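# Stack the beige housing row onto the grey-topped stack

## Task

Take the loose row of beige moulded housings and set it on the stack whose top row is grey, with the beige row's feet pointing down and sitting inside the slots of the grey row.

## Robot and tools

Robot: two arms, left_arm and right_arm. right_arm ends in a five-finger right hand, left_arm in its mirror-image left hand. Calibrated bases in the scene frame: left_arm at (-0.019, +0.326, +0.024) m, right_arm at (+0.004, -0.248, +0.003) m, each nearly unrotated. A camera stand stands behind the arms. Loose objects can get a short random shove now and then.

Scene frame: origin at table-top height, halfway between the nominal bases; +z up, +x forward over the table, +y toward left_arm. Image left and right do not match arm names. All printed poses, velocities and targets use this frame.

Hand point: a point fixed to the palm, 0.05 m in front of it and 0.15 m from the wrist mounting face along the fingers. Its +z runs along straight fingers, +y out of the palm, +x across the palm away from the thumb on the right hand (toward the thumb on the left hand). Straight fingers extend 0.06-0.07 m past the point, 0.06 m behind it along -y. A wrist bracket on the little-finger side can strike things.

The action row: 28 numbers, each in [-1, 1], always all 28 even if one arm is idle. Order: left_arm dx, dy, dz, rx, ry, rz, then left hand little, ring, middle, index, thumb_bend, thumb_turn, force_limit, speed; then the same 14 for right_arm. The six pose numbers are an offset, not a pose: measured from that arm's Hand target as it stood when the action (or move) began, along scene-frame axes, with rotation about the Hand target position. Scale: 1.0 equals 0.6 m or 180 degrees; rx, ry, rz form one rotation vector. Every row of an action counts from that same start, not from the row before; repeating an offset moves the arm further. An over-long translation is cut back along its direction. Six zeros re-request the current Hand target.

Hand numbers are absolute targets: fingers and thumb_bend +1 straight, -1 curled; thumb_turn +1 beside the palm, -1 across in front of it. force_limit maps -1 to about 0 N and +1 to 10 N at the fingertip (15 N for the two thumb motors). speed rises from near zero at -1 to full at +0.48 and stays full above; full travel takes 0.49 s. For a soft grip close at speed -0.94 or lower. A hand never takes 'no change': to keep it, resend the eight numbers from its last executed row; if none yet in this scene, send its hand_measured six plus hand_force_limit and hand_speed. With the thumb turned in, the hand grips objects about 0.035-0.065 m thick, handles down to 0.025 m. To grip harder, raise force_limit and send a target more closed than hand_measured; to release, send one more open.

Tools:
- execute_actions(actions, cameras): actions is a list of actions; each action is a table of up to 15 rows, one per 1/30 s step, a short table repeating its last row. Images appear only for an empty list or when cameras names them (["all"] for all).
- move(target, speed, blend, blocking, cameras): target is one 28-number row or a list of up to 15, every row an offset from the same starting Hand targets. Straight paths, ending together, 0.5 s minimum, capped at 10 s. speed in m/s, 0.002 to 4.3, default 0.25 (turns up to twice that in rad/s), one value or one per target. blend in m rounds corners; 0 stops at each. blocking=false returns after about 0.5 s while the motion continues. Paths ignore obstacles and the other arm; faster means more lag, overshoot and harder contact. Do not route a path near an arm's own base.
- wait(seconds 0-10), stop() to brake a running move, zoom_image(camera, region [x0, y0, x1, y1] in pixels, at most 504 by 504) on the newest image of that camera, show_instructions() for reference pages, finished_scene(scene) with the current scene number to end it.

Cameras: cam_head_left, cam_head_right, cam_high (896x504), cam_left_wrist, cam_right_wrist (672x504).

Results give per arm end_effector_position (m) and end_effector_quat_wxyz in the scene frame, Hand target (base for the next offsets), joint positions, velocities (may be omitted when all are noise) and torques (include self-weight; 3rd and 4th wrap at ±28 N m), and per hand hand_measured, hand_stopped_by (moving, target, force, stalled, fault), hand_load_n (positive when pushed open; a dropped grip shows as near 0), hand_force_limit, hand_speed. move adds a 'move:' line: done, off_target, moving, held or fault, plus limits=paced (pose clipped) or limits=held (steps withheld). Done means within 10 mm and 2 degrees; it says nothing about contact.

Behaviour: commanded orientation is clipped to 40 degrees from the measured one each step. Arms respond loosely and often rest 1-3 cm (sometimes 5 cm) off target, usually low; a heavy load may make one sag. Waiting will not close the gap; the next command re-asks, or send the remaining distance. An arm blocked by something keeps pressing until commanded back past its hand point. Heat builds from loads, stretched arms or unreachable targets; a MOTOR HOT line warns, and at 100 °C the arm drops for 30-60 s.

Avoid: dropping parts or opening on a moving part, fast impacts, heavy pushes, overloading fingers, letting anything leave the table, hands squeezing each other or the arms colliding, and arm stops.

Each tool is called after "Emit:" in YAML: its name, and indented under it one key for each argument.

Reference images:

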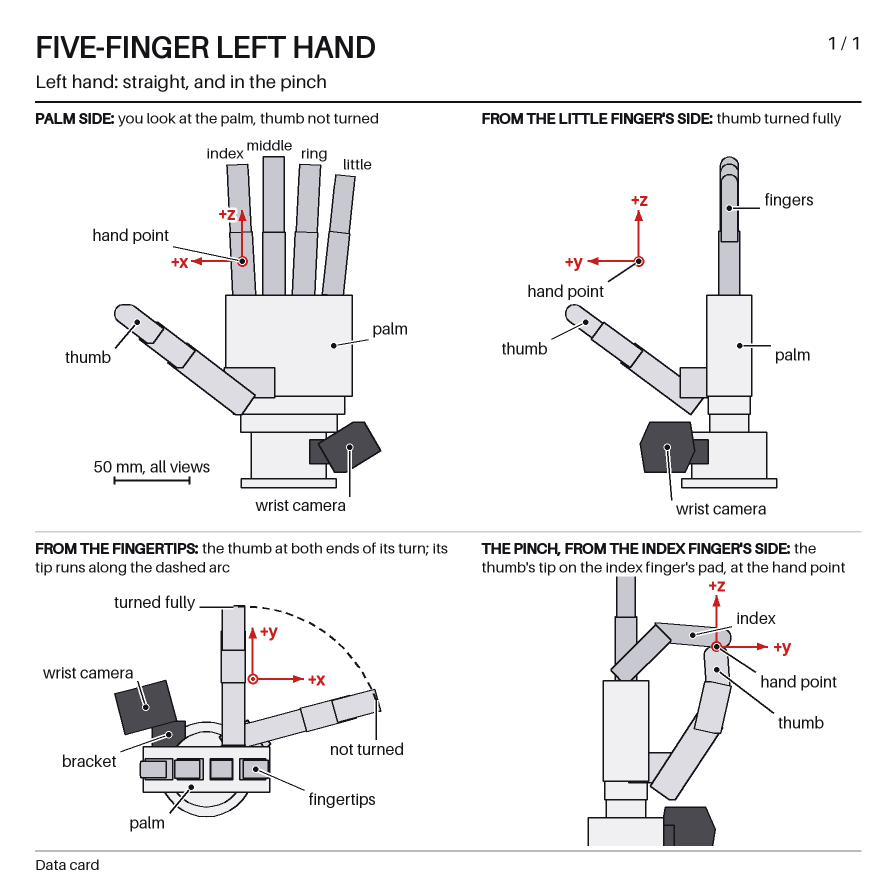

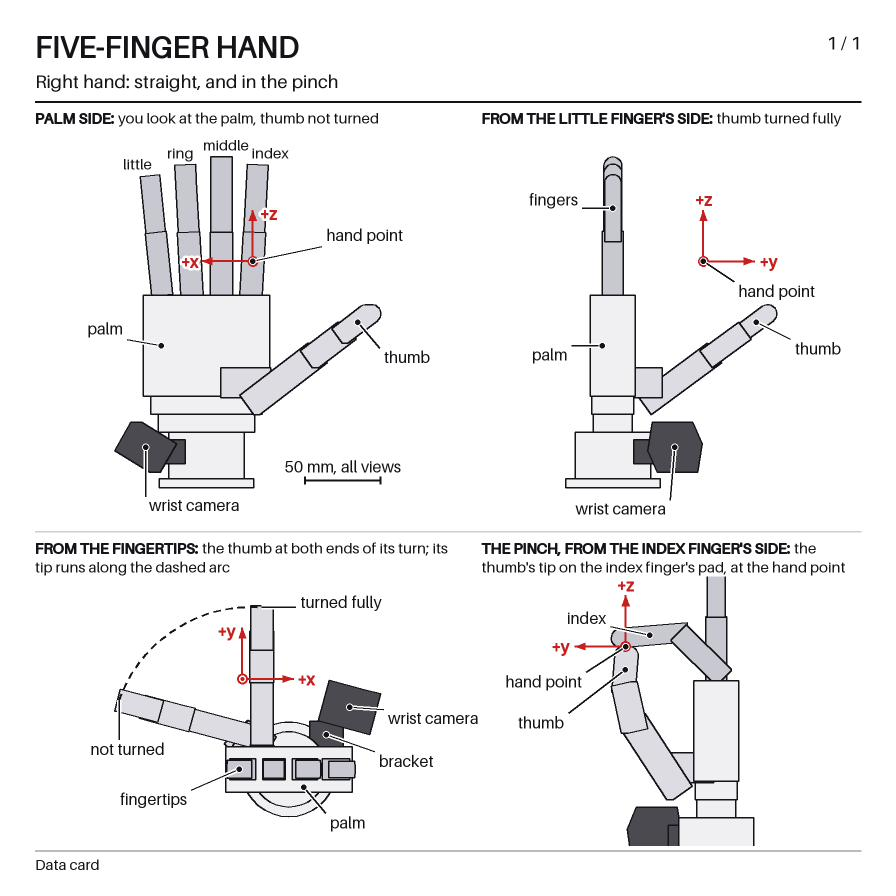

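## Session

Emit:
execute_actions:
  actions: []

Scene clock: 0.00 s.
left_arm: end_effector_position=(+0.2451, +0.2380, +0.2025) hand_measured=(+1.000, +1.000, +1.000, +1.000, +1.000, +1.000) hand_load_n=(+0.0, +0.0, +0.0, +0.0, +0.0, +0.0) hand_stopped_by=(target, target, target, target, target, target) hand_force_limit=0.00 hand_speed=-0.80 end_effector_quat_wxyz=(+0.057, +0.967, -0.240, -0.066) | right_arm: end_effector_position=(+0.2398, -0.5501, +0.1001) hand_measured=(+1.000, +1.000, +1.000, +1.000, +1.000, +1.000) hand_load_n=(+0.0, +0.0, +0.0, +0.0, +0.0, +0.0) hand_stopped_by=(target, target, target, target, target, target) hand_force_limit=0.00 hand_speed=-0.80 end_effector_quat_wxyz=(-0.088, +0.053, +0.827, -0.552)
Joint positions: left_arm=[-0.044 1.152 0.978 -1.551 0.081 -1.092] | right_arm=[-0.527 1.137 0.54 -0.33 1.084 0.773]
Joint velocities: within noise
Joint torques (N m): no reading
Heat: left arm: hottest elbow 28 °C; right arm: hottest waist 29 °C.
Hand target: left_arm +0.2531, +0.2379, +0.2120; +0.054, +0.968, -0.241, -0.052 | right_arm +0.2452, -0.5531, +0.1055; -0.083, +0.056, +0.826, -0.555

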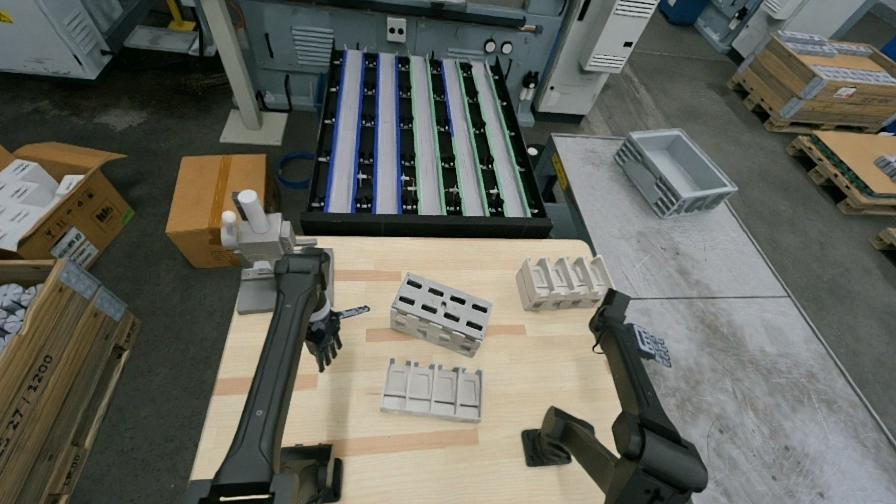

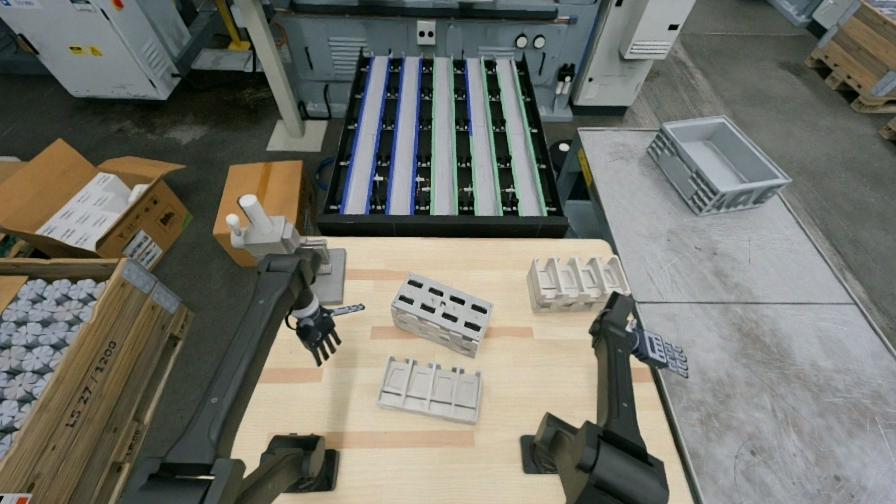

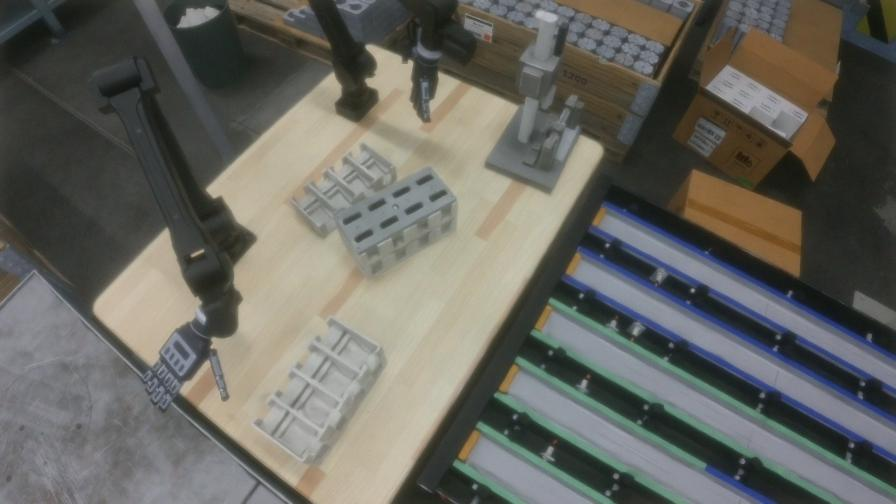

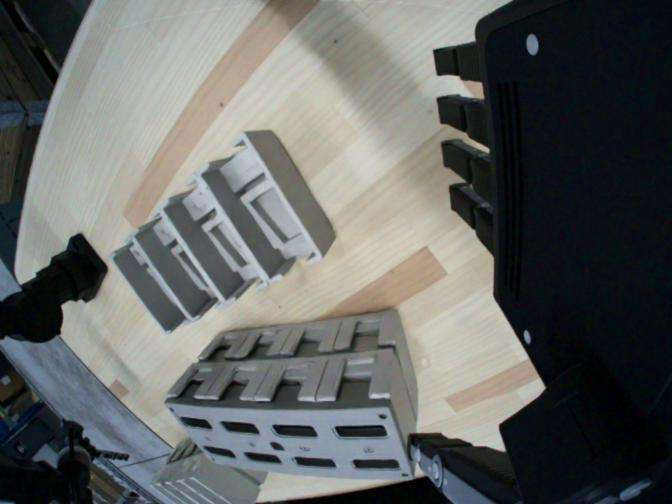

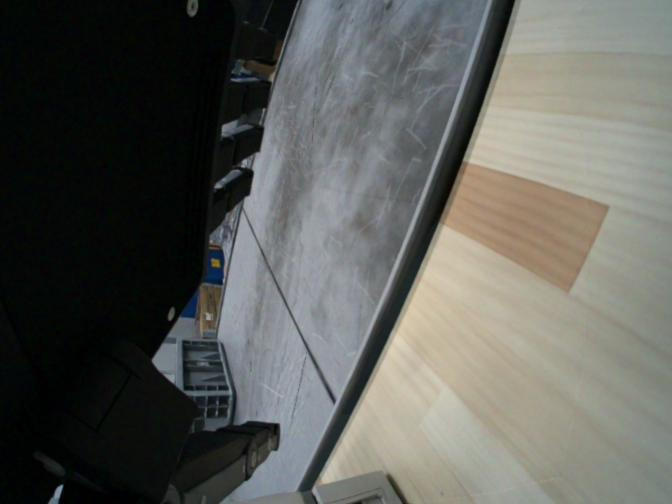

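Emit:
zoom_image:
  camera: "cam_head_left"
  region: [360, 230, 640, 430]

Emit:
zoom_image:
  camera: "cam_high"
  region: [240, 130, 480, 480]

Emit:
zoom_image:
  camera: "cam_head_right"
  region: [360, 240, 640, 440]

Scaled by 1.800 from the camera's 896x504 image, which has a finer 1280x720 frame.

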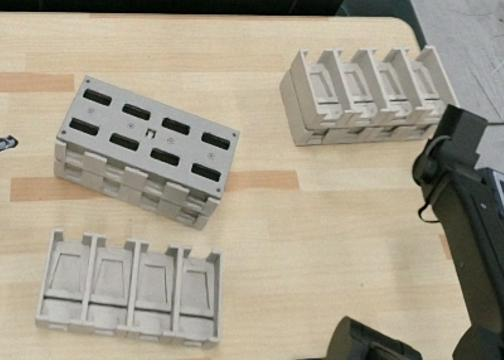

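Scaled by 1.440 from the camera's 896x504 image, which has a finer 1280x720 frame.

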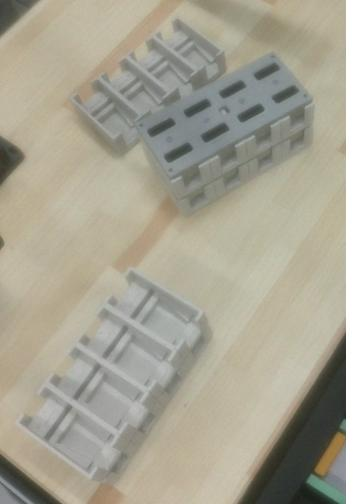

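Scaled by 1.800 from the camera's 896x504 image, which has a finer 1280x720 frame.

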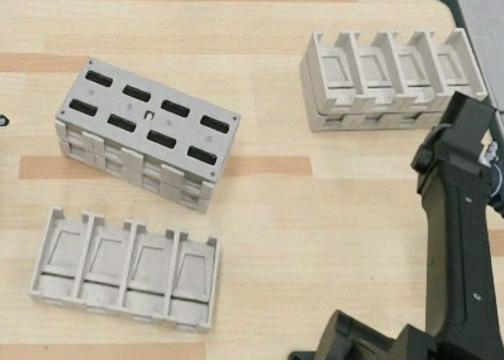

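Emit:
zoom_image:
  camera: "cam_left_wrist"
  region: [90, 110, 430, 504]

Emit:
zoom_image:
  camera: "cam_head_left"
  region: [370, 340, 500, 430]

Emit:
zoom_image:
  camera: "cam_head_left"
  region: [500, 240, 630, 330]

Emit:
zoom_image:
  camera: "cam_head_left"
  region: [370, 260, 510, 360]

Emit:
zoom_image:
  camera: "cam_high"
  region: [280, 130, 480, 290]

Emit:
zoom_image:
  camera: "cam_high"
  region: [240, 310, 400, 470]

Scaled by 1.279 from the camera's 672x504 image, which has a finer 960x720 frame.

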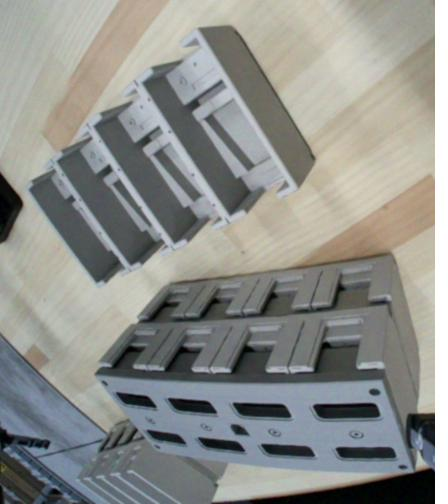

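Scaled by 3.877 from the camera's 896x504 image, which has a finer 1280x720 frame.

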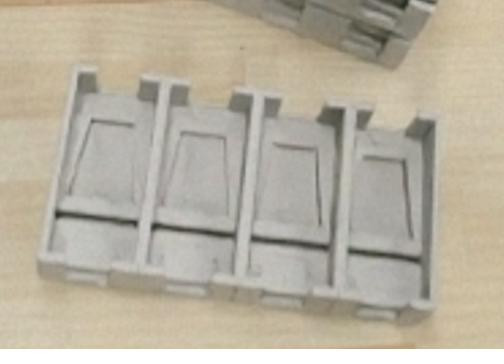

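Scaled by 3.877 from the camera's 896x504 image, which has a finer 1280x720 frame.

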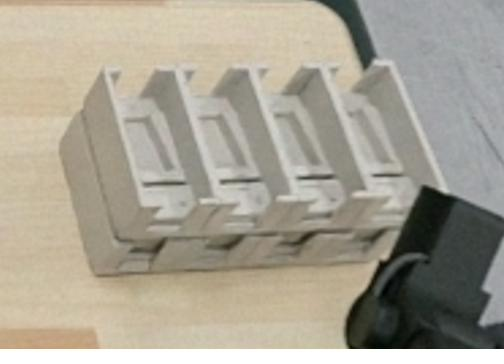

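Scaled by 3.600 from the camera's 896x504 image, which has a finer 1280x720 frame.

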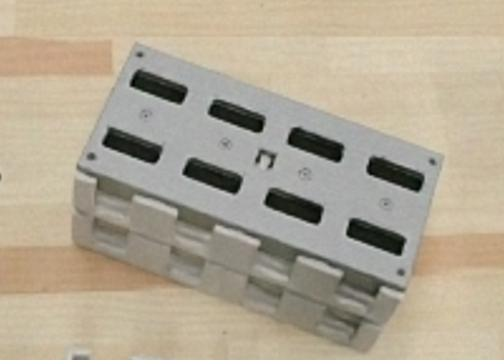

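Scaled by 2.520 from the camera's 896x504 image, which has a finer 1280x720 frame.

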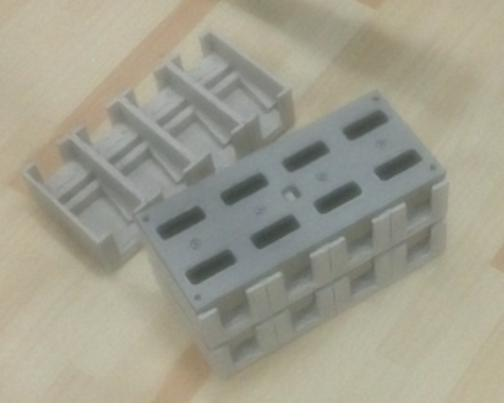

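Scaled by 3.150 from the camera's 896x504 image, which has a finer 1280x720 frame.

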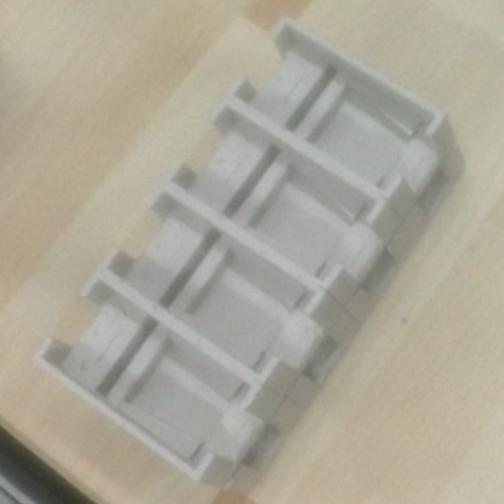

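Emit:
zoom_image:
  camera: "cam_left_wrist"
  region: [160, 300, 430, 490]

Emit:
zoom_image:
  camera: "cam_left_wrist"
  region: [100, 120, 350, 340]

Scaled by 1.867 from the camera's 672x504 image, which has a finer 960x720 frame.

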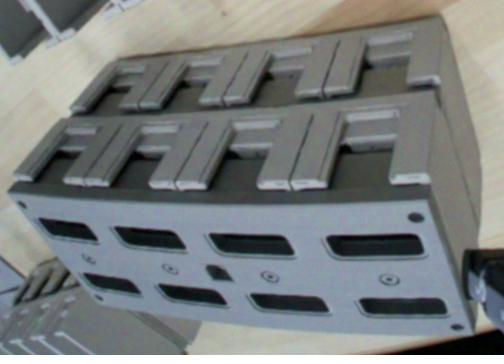

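Scaled by 2.016 from the camera's 672x504 image, which has a finer 960x720 frame.

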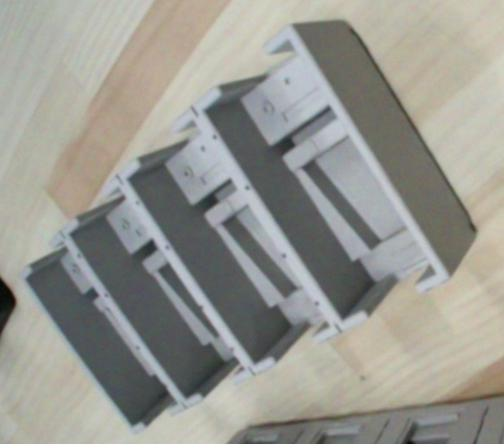

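Emit:
move:
  target: [-0.05, -0.15, 0.15, 0,0,0, 1,1,1,1,1,1,0,-0.8, 0,0,0,0,0,0,1,1,1,1,1,1,0,-0.8]
  cameras: ["all"]

Scene clock: 23.80 s.
left_arm: end_effector_position=(+0.2128, +0.1513, +0.2824) hand_measured=(+1.000, +1.000, +1.000, +1.000, +1.000, +1.000) hand_load_n=(+0.0, +0.0, +0.0, +0.0, +0.0, +0.0) hand_stopped_by=(target, target, target, target, target, target) hand_force_limit=0.00 hand_speed=-0.80 end_effector_quat_wxyz=(+0.065, +0.967, -0.243, -0.032) | right_arm: end_effector_position=(+0.2398, -0.5501, +0.1001) hand_measured=(+1.000, +1.000, +1.000, +1.000, +1.000, +1.000) hand_load_n=(+0.0, +0.0, +0.0, +0.0, +0.0, +0.0) hand_stopped_by=(target, target, target, target, target, target) hand_force_limit=0.00 hand_speed=-0.80 end_effector_quat_wxyz=(-0.088, +0.053, +0.827, -0.552)
Joint positions: left_arm=[-0.357 1.037 1.106 -1.692 0.134 -1.403] | right_arm=[-0.527 1.137 0.54 -0.33 1.084 0.773]
Joint torques (N m): left_arm=[-0.21 -2.37 12.33 -0.16 0.19 -0.19] | right_arm=[-0.21 -3.43 9.85 1.09 0.62 0.02]
Heat: left arm: hottest elbow 29 °C; right arm: hottest waist 28 °C.
Hand target: left_arm +0.2231, +0.1479, +0.3020; +0.054, +0.968, -0.241, -0.052 | right_arm +0.2452, -0.5531, +0.1055; -0.083, +0.056, +0.826, -0.555
Off the commanded pose: left_arm 0.022 m, 3 deg | right_arm 0.008 m, 1 deg.
joint sent to its limit (left arm) — joint 4 (wrist pitch), lower limit. The joint targets are off in orientation, not in position.
move: off_target (left_arm)

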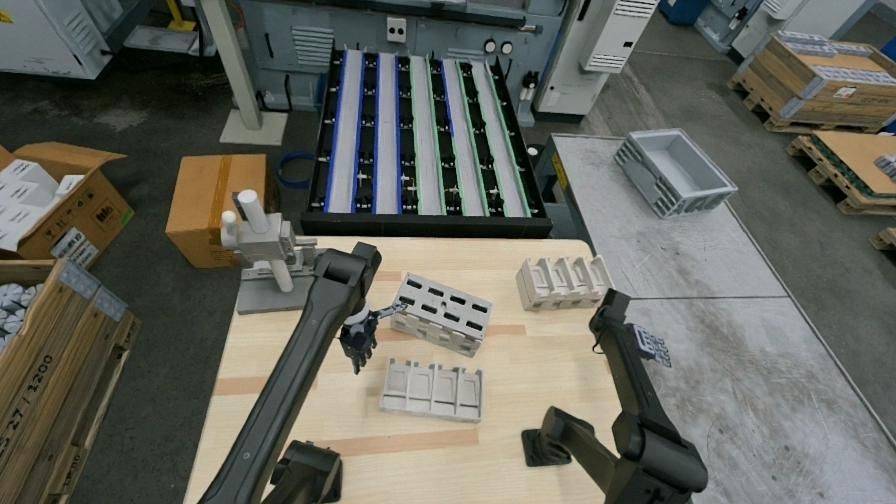

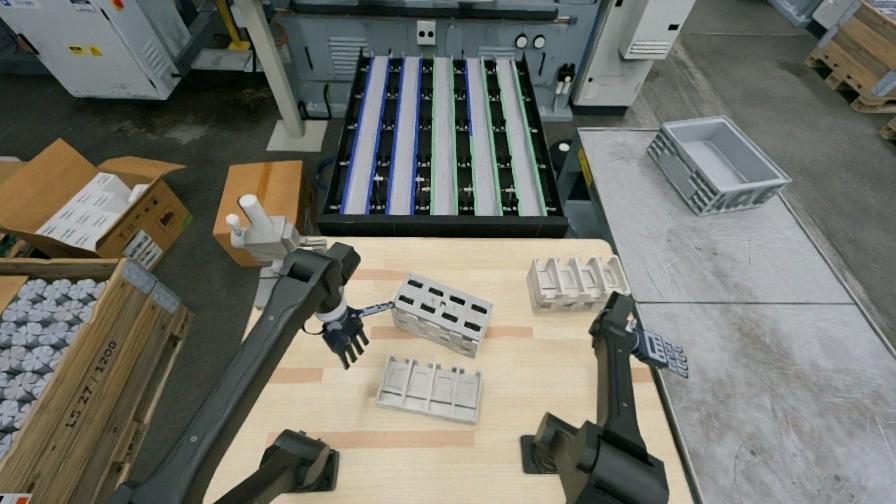

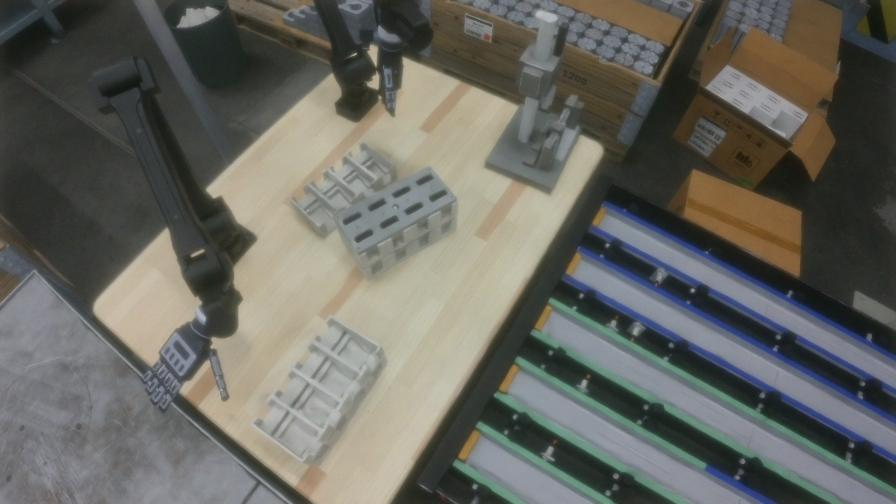

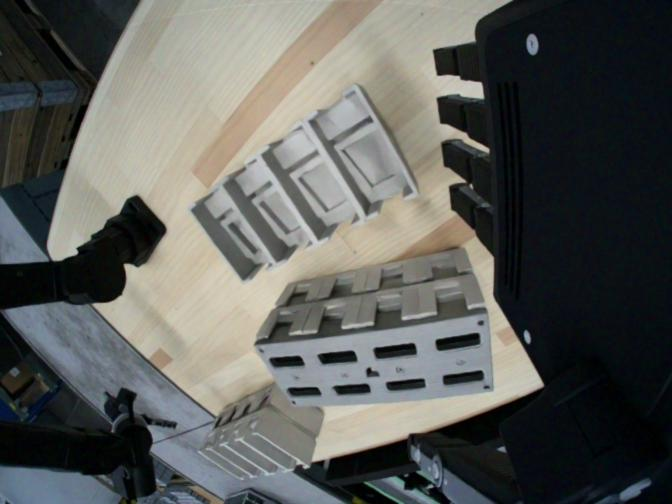

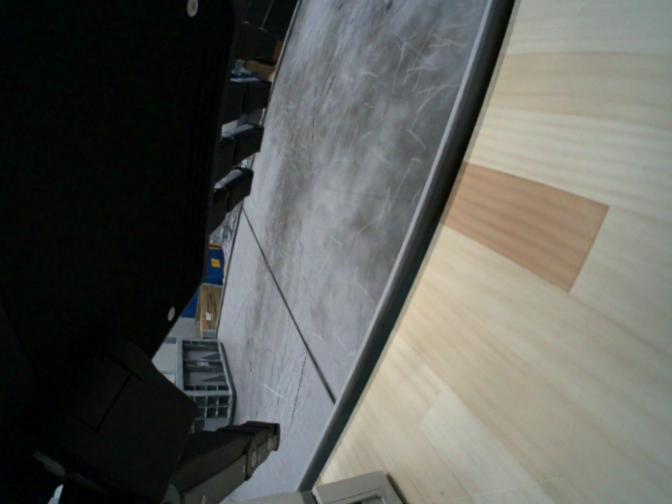

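Emit:
zoom_image:
  camera: "cam_left_wrist"
  region: [180, 70, 430, 290]

Emit:
zoom_image:
  camera: "cam_left_wrist"
  region: [190, 240, 500, 490]

Scaled by 2.016 from the camera's 672x504 image, which has a finer 960x720 frame.

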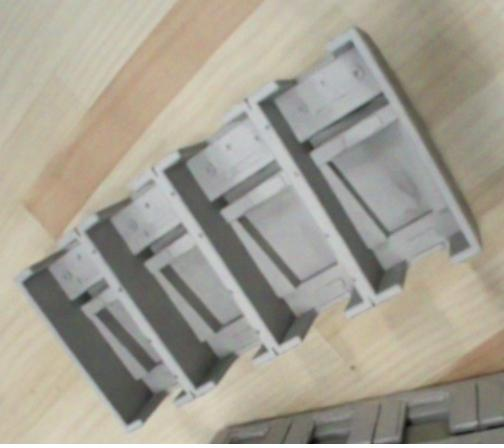

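Scaled by 1.626 from the camera's 672x504 image, which has a finer 960x720 frame.

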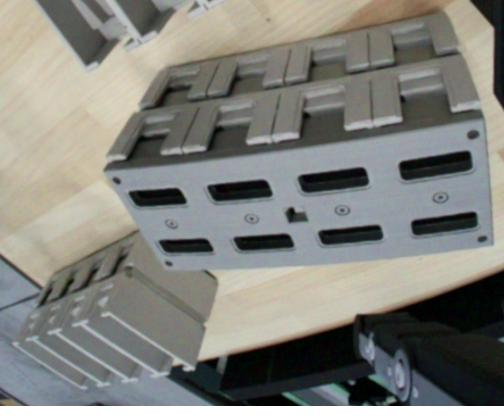

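Emit:
move:
  target: [0, 0, 0, 0,0,0, 1,1,1,1,1,1,0,-0.8, 0.0,0.2,0.325,0.38,0,0,1,1,1,1,1,1,0,-0.8]
  cameras: ["all"]

Scene clock: 35.10 s.
left_arm: end_effector_position=(+0.2129, +0.1513, +0.2824) hand_measured=(+1.000, +1.000, +1.000, +1.000, +1.000, +1.000) hand_load_n=(+0.0, +0.0, +0.0, +0.0, +0.0, +0.0) hand_stopped_by=(target, target, target, target, target, target) hand_force_limit=0.00 hand_speed=-0.80 end_effector_quat_wxyz=(+0.065, +0.967, -0.243, -0.032) | right_arm: end_effector_position=(+0.2410, -0.4267, +0.2857) hand_measured=(+1.000, +1.000, +1.000, +1.000, +1.000, +1.000) hand_load_n=(+0.0, +0.0, +0.0, +0.0, +0.0, +0.0) hand_stopped_by=(target, target, target, target, target, target) hand_force_limit=0.00 hand_speed=-0.80 end_effector_quat_wxyz=(-0.034, -0.005, +0.999, -0.036)
Joint positions: left_arm=[-0.357 1.037 1.106 -1.692 0.134 -1.403] | right_arm=[-0.793 1.168 1.303 -1.701 0.1 0.764]
Joint torques (N m): left_arm=[-0.26 -2.37 12.31 -0.16 0.19 -0.18] | right_arm=[-0.73 -4.6 12.86 0.02 -0.08 -0.13]
Heat: left arm: hottest elbow 30 °C; right arm: hottest waist 28 °C.
Hand target: left_arm +0.2231, +0.1479, +0.3020; +0.054, +0.968, -0.241, -0.052 | right_arm +0.2452, -0.4331, +0.3006; -0.100, +0.000, +0.995, +0.006
Off the commanded pose: left_arm 0.022 m, 3 deg | right_arm 0.017 m, 9 deg.
joint sent to its limit (left arm) — joint 4 (wrist pitch), lower limit. The joint targets are off in orientation, not in position.
joint sent to its limit (right arm) — joint 4 (wrist pitch), lower limit. The joint targets are off in orientation, not in position.
move: off_target (left_arm, right_arm)

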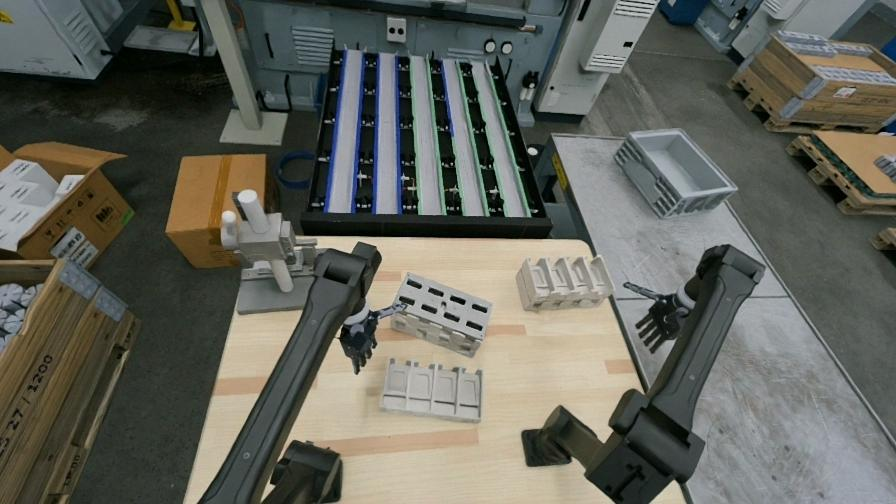

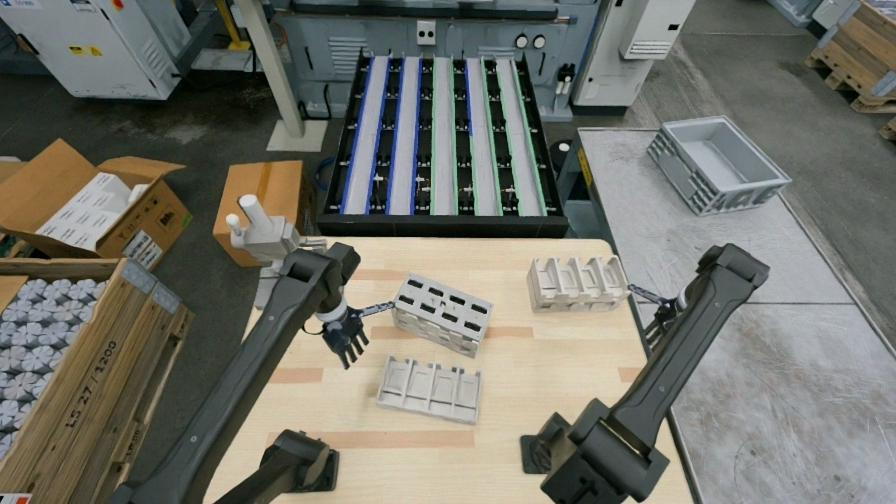

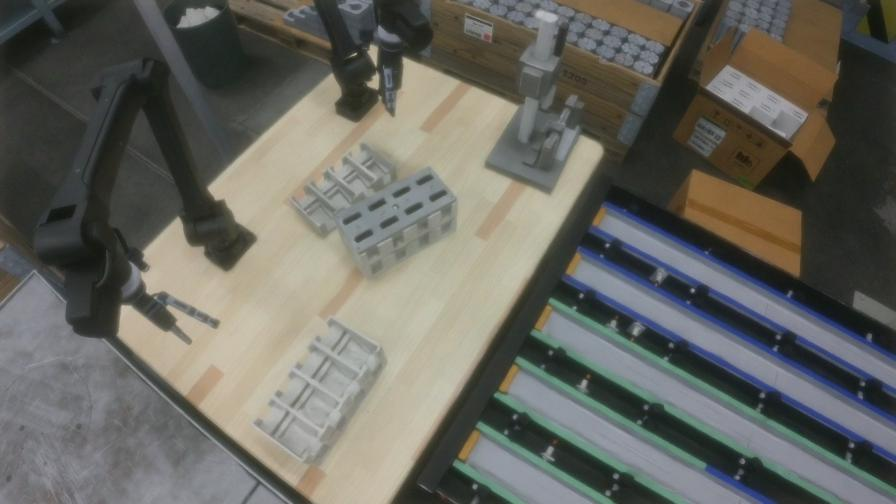

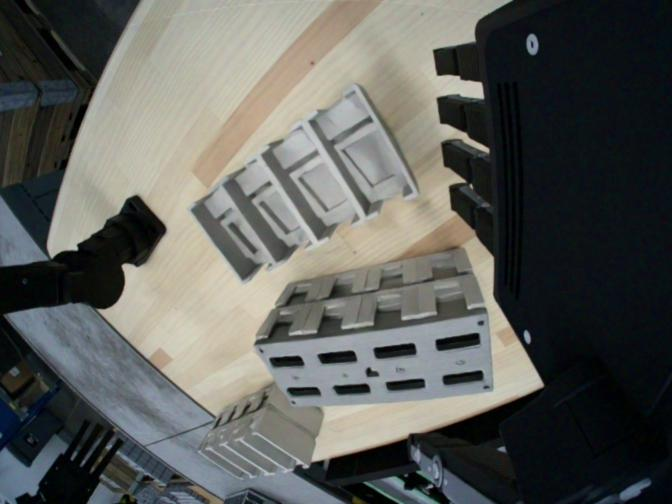

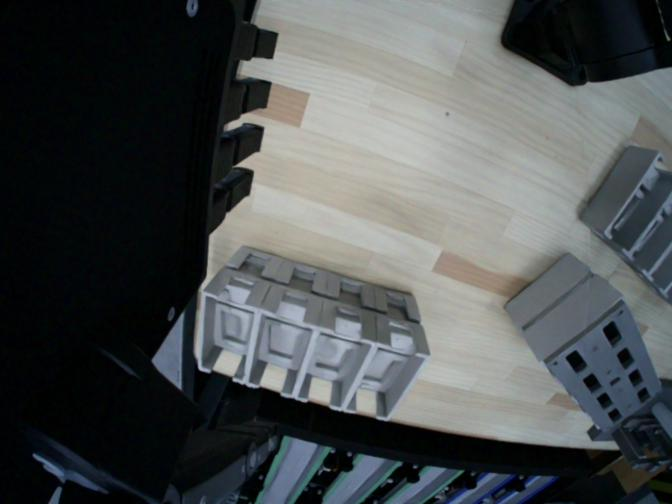

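Emit:
zoom_image:
  camera: "cam_right_wrist"
  region: [190, 230, 440, 430]

Emit:
zoom_image:
  camera: "cam_right_wrist"
  region: [490, 130, 672, 460]

Scaled by 2.016 from the camera's 672x504 image, which has a finer 960x720 frame.

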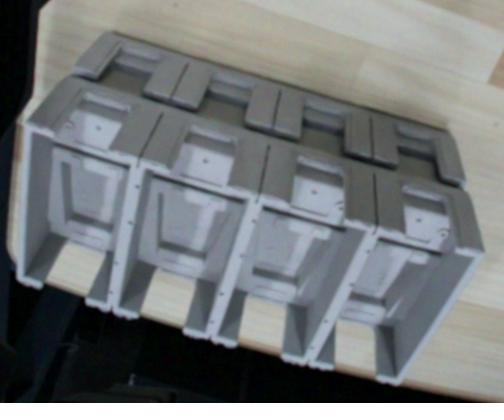

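Scaled by 1.527 from the camera's 672x504 image, which has a finer 960x720 frame.

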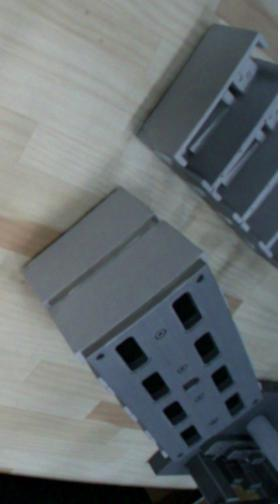

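Emit:
move:
  target: [-0.005, 0.153, -0.22, 0.030,-0.037,0.078, 0,0,0,0,1,-1,0,0, -0.075,0.422,-0.2,-0.0115,-0.063,-0.078,0,0,0,0,1,-1,0,0]
  cameras: ["all"]

Scene clock: 68.27 s.
left_arm: end_effector_position=(+0.2182, +0.2381, +0.1682) hand_measured=(+0.000, +0.000, +0.000, +0.000, +1.000, -1.000) hand_load_n=(+0.0, +0.0, +0.0, +0.0, +0.0, +0.0) hand_stopped_by=(target, target, target, target, target, target) hand_force_limit=0.00 hand_speed=0.00 end_effector_quat_wxyz=(+0.001, +0.992, -0.124, -0.010) | right_arm: end_effector_position=(+0.1993, -0.1804, +0.1836) hand_measured=(+0.000, +0.000, +0.000, +0.000, +1.000, -1.000) hand_load_n=(+0.0, +0.0, +0.0, +0.0, +0.0, +0.0) hand_stopped_by=(target, target, target, target, target, target) hand_force_limit=0.00 hand_speed=0.00 end_effector_quat_wxyz=(+0.000, +0.120, +0.993, +0.002)
Joint positions: left_arm=[-0.122 0.935 0.771 -1.427 0.002 -1.415] | right_arm=[0.108 0.68 0.752 -1.641 -0.003 1.917]
Joint torques (N m): left_arm=[0.32 -2.2 7.66 0.49 0.14 -0.11] | right_arm=[0.56 1.61 8.75 0.57 0.03 0.14]
Heat: left arm: hottest elbow 32 °C; right arm: hottest elbow 31 °C.
Hand target: left_arm +0.2200, +0.2397, +0.1700; +0.000, +0.993, -0.121, -0.001 | right_arm +0.2003, -0.1799, +0.1806; +0.000, +0.123, +0.992, +0.000
Off the commanded pose: left_arm 0.003 m, 1 deg | right_arm 0.003 m, 0 deg.
move: done

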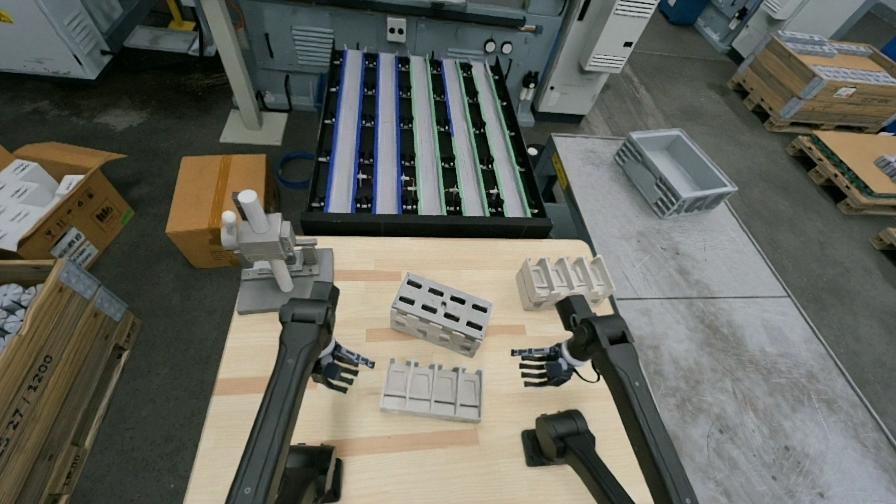

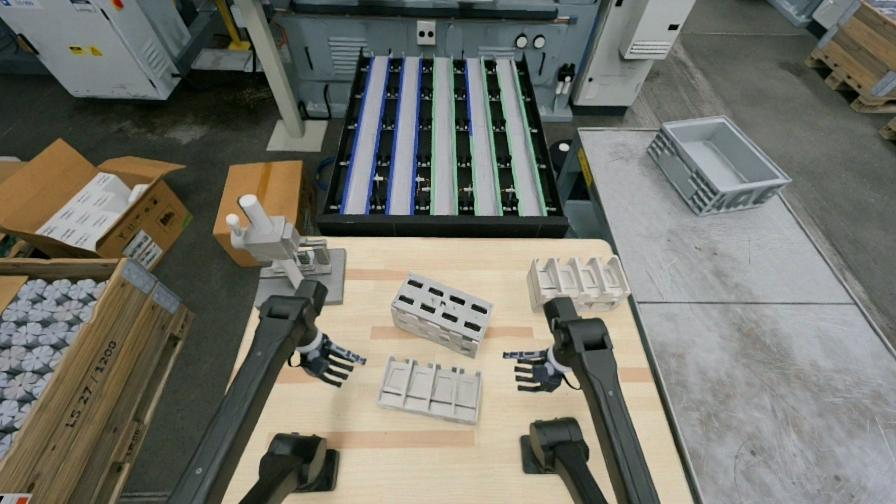

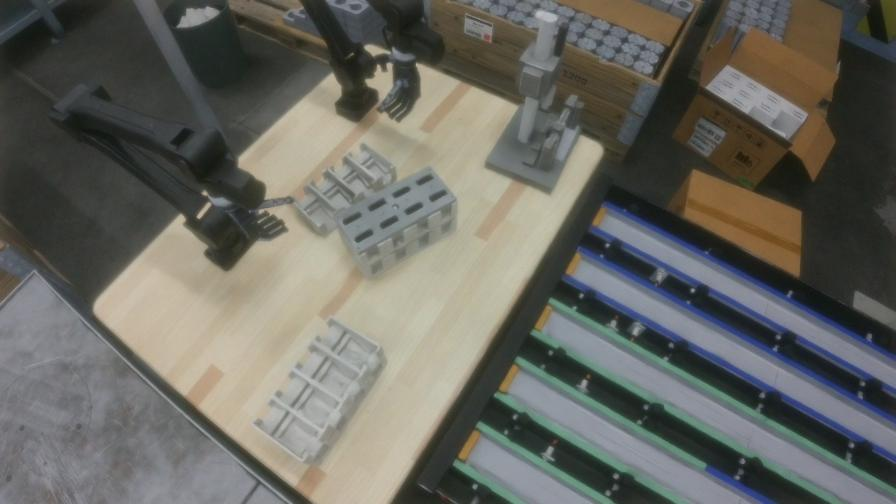

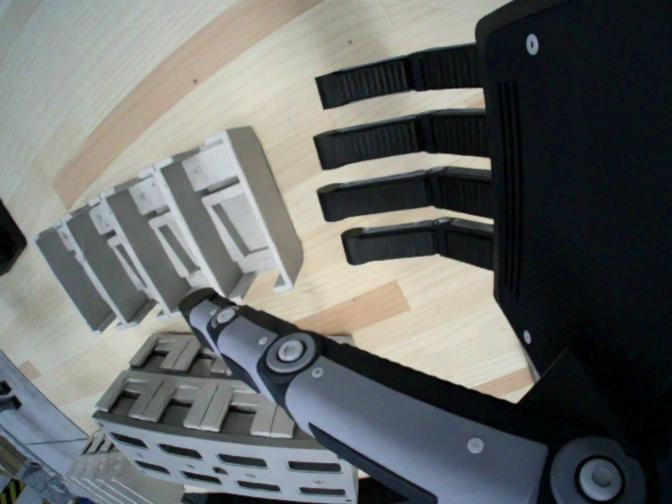

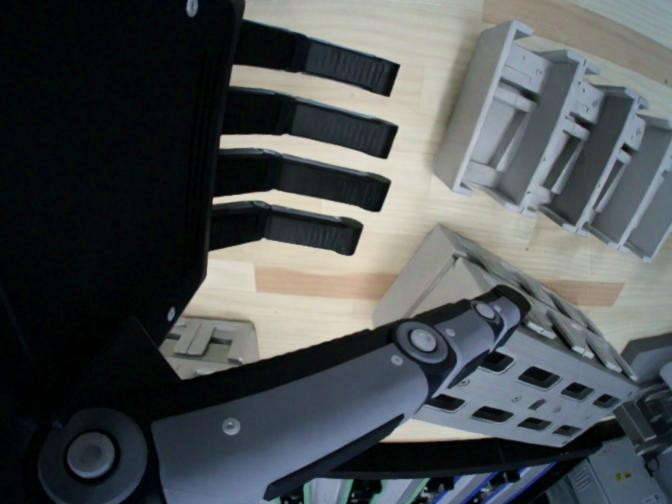

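Emit:
move:
  target: [0.075, -0.017, -0.083, 0,0,0, 0,0,0,0,1,-1,0,0, -0.033,0,-0.1,0,0,0,0,0,0,0,1,-1,0,0]
  cameras: ["all"]

Scene clock: 82.17 s.
left_arm: end_effector_position=(+0.2642, +0.2316, +0.1196) hand_measured=(+0.000, +0.000, +0.000, +0.000, +1.000, -1.000) hand_load_n=(+0.5, +0.0, +0.0, +0.0, +0.0, +0.0) hand_stopped_by=(target, target, target, target, target, target) hand_force_limit=0.00 hand_speed=0.00 end_effector_quat_wxyz=(+0.001, +0.993, -0.121, -0.007) | right_arm: end_effector_position=(+0.1803, -0.1801, +0.1229) hand_measured=(+0.000, +0.000, +0.000, +0.000, +1.000, -1.000) hand_load_n=(+0.0, +0.0, +0.0, +0.0, +0.0, +0.0) hand_stopped_by=(target, target, target, target, target, target) hand_force_limit=0.00 hand_speed=0.00 end_effector_quat_wxyz=(-0.003, +0.120, +0.993, +0.001)
Joint positions: left_arm=[-0.131 1.114 0.75 -1.22 0.002 -1.43] | right_arm=[0.125 0.619 0.574 -1.532 -0.003 1.934]
Joint torques (N m): left_arm=[-0.62 -3.9 7.15 0.5 0.16 -0.2] | right_arm=[0.5 1.61 8.57 0.58 0.03 0.15]
Heat: left arm: hottest elbow 33 °C; right arm: hottest elbow 31 °C.
Hand target: left_arm +0.2650, +0.2295, +0.1201; +0.000, +0.993, -0.121, -0.001 | right_arm +0.1805, -0.1799, +0.1207; +0.000, +0.122, +0.992, +0.000
Off the commanded pose: left_arm 0.002 m, 1 deg | right_arm 0.002 m, 0 deg.
move: done

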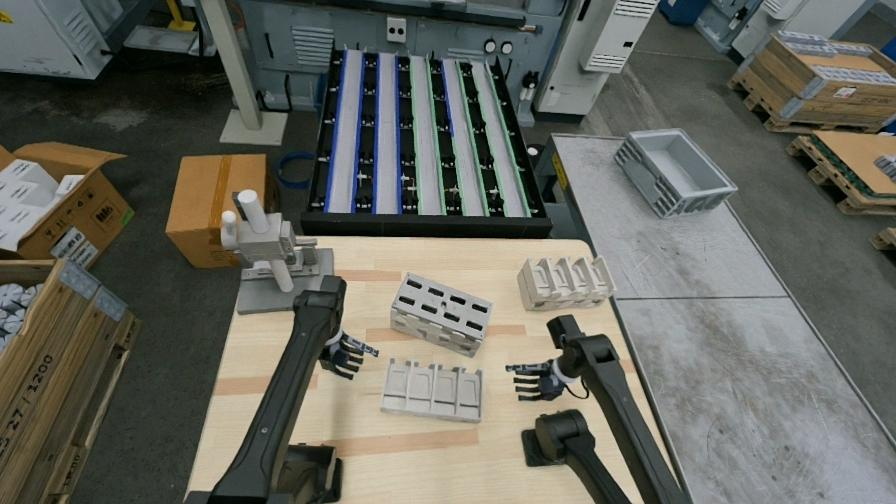

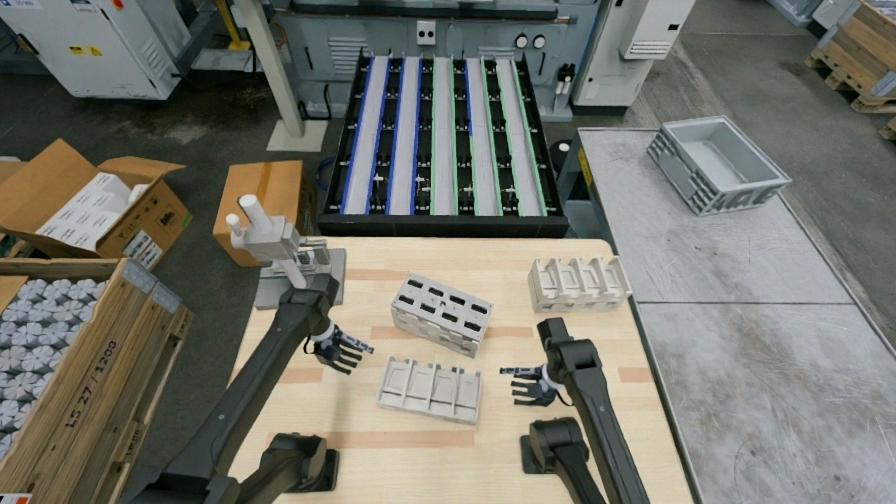

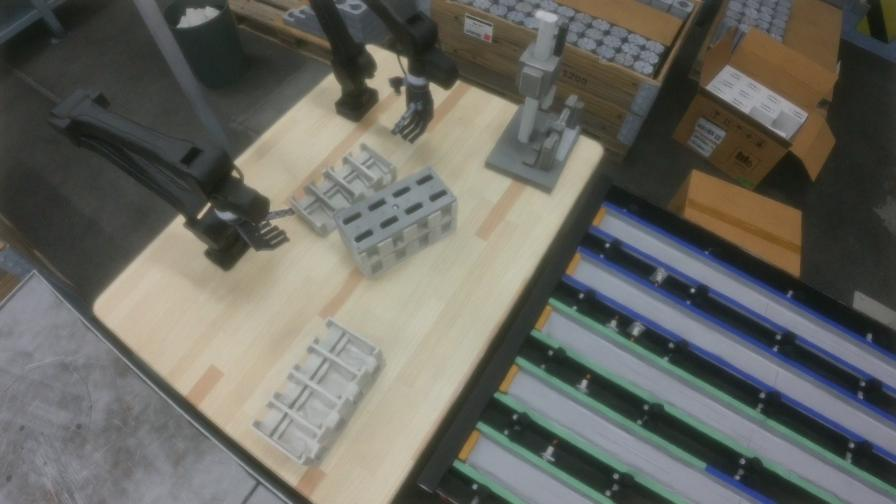

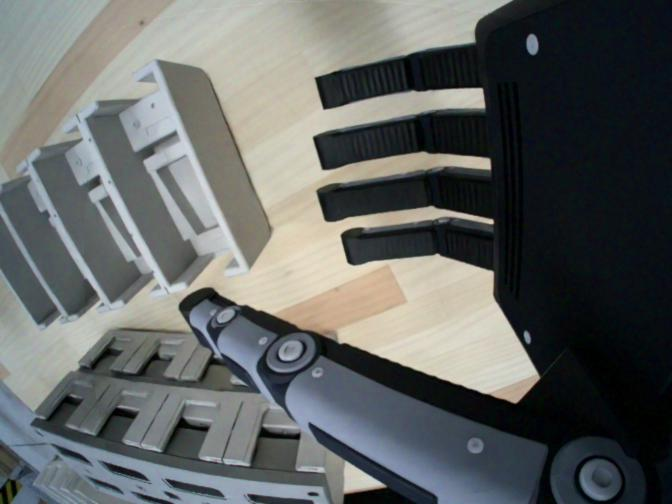

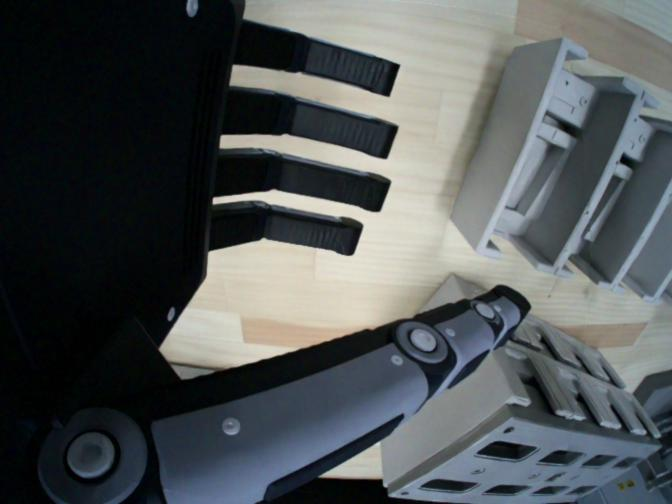

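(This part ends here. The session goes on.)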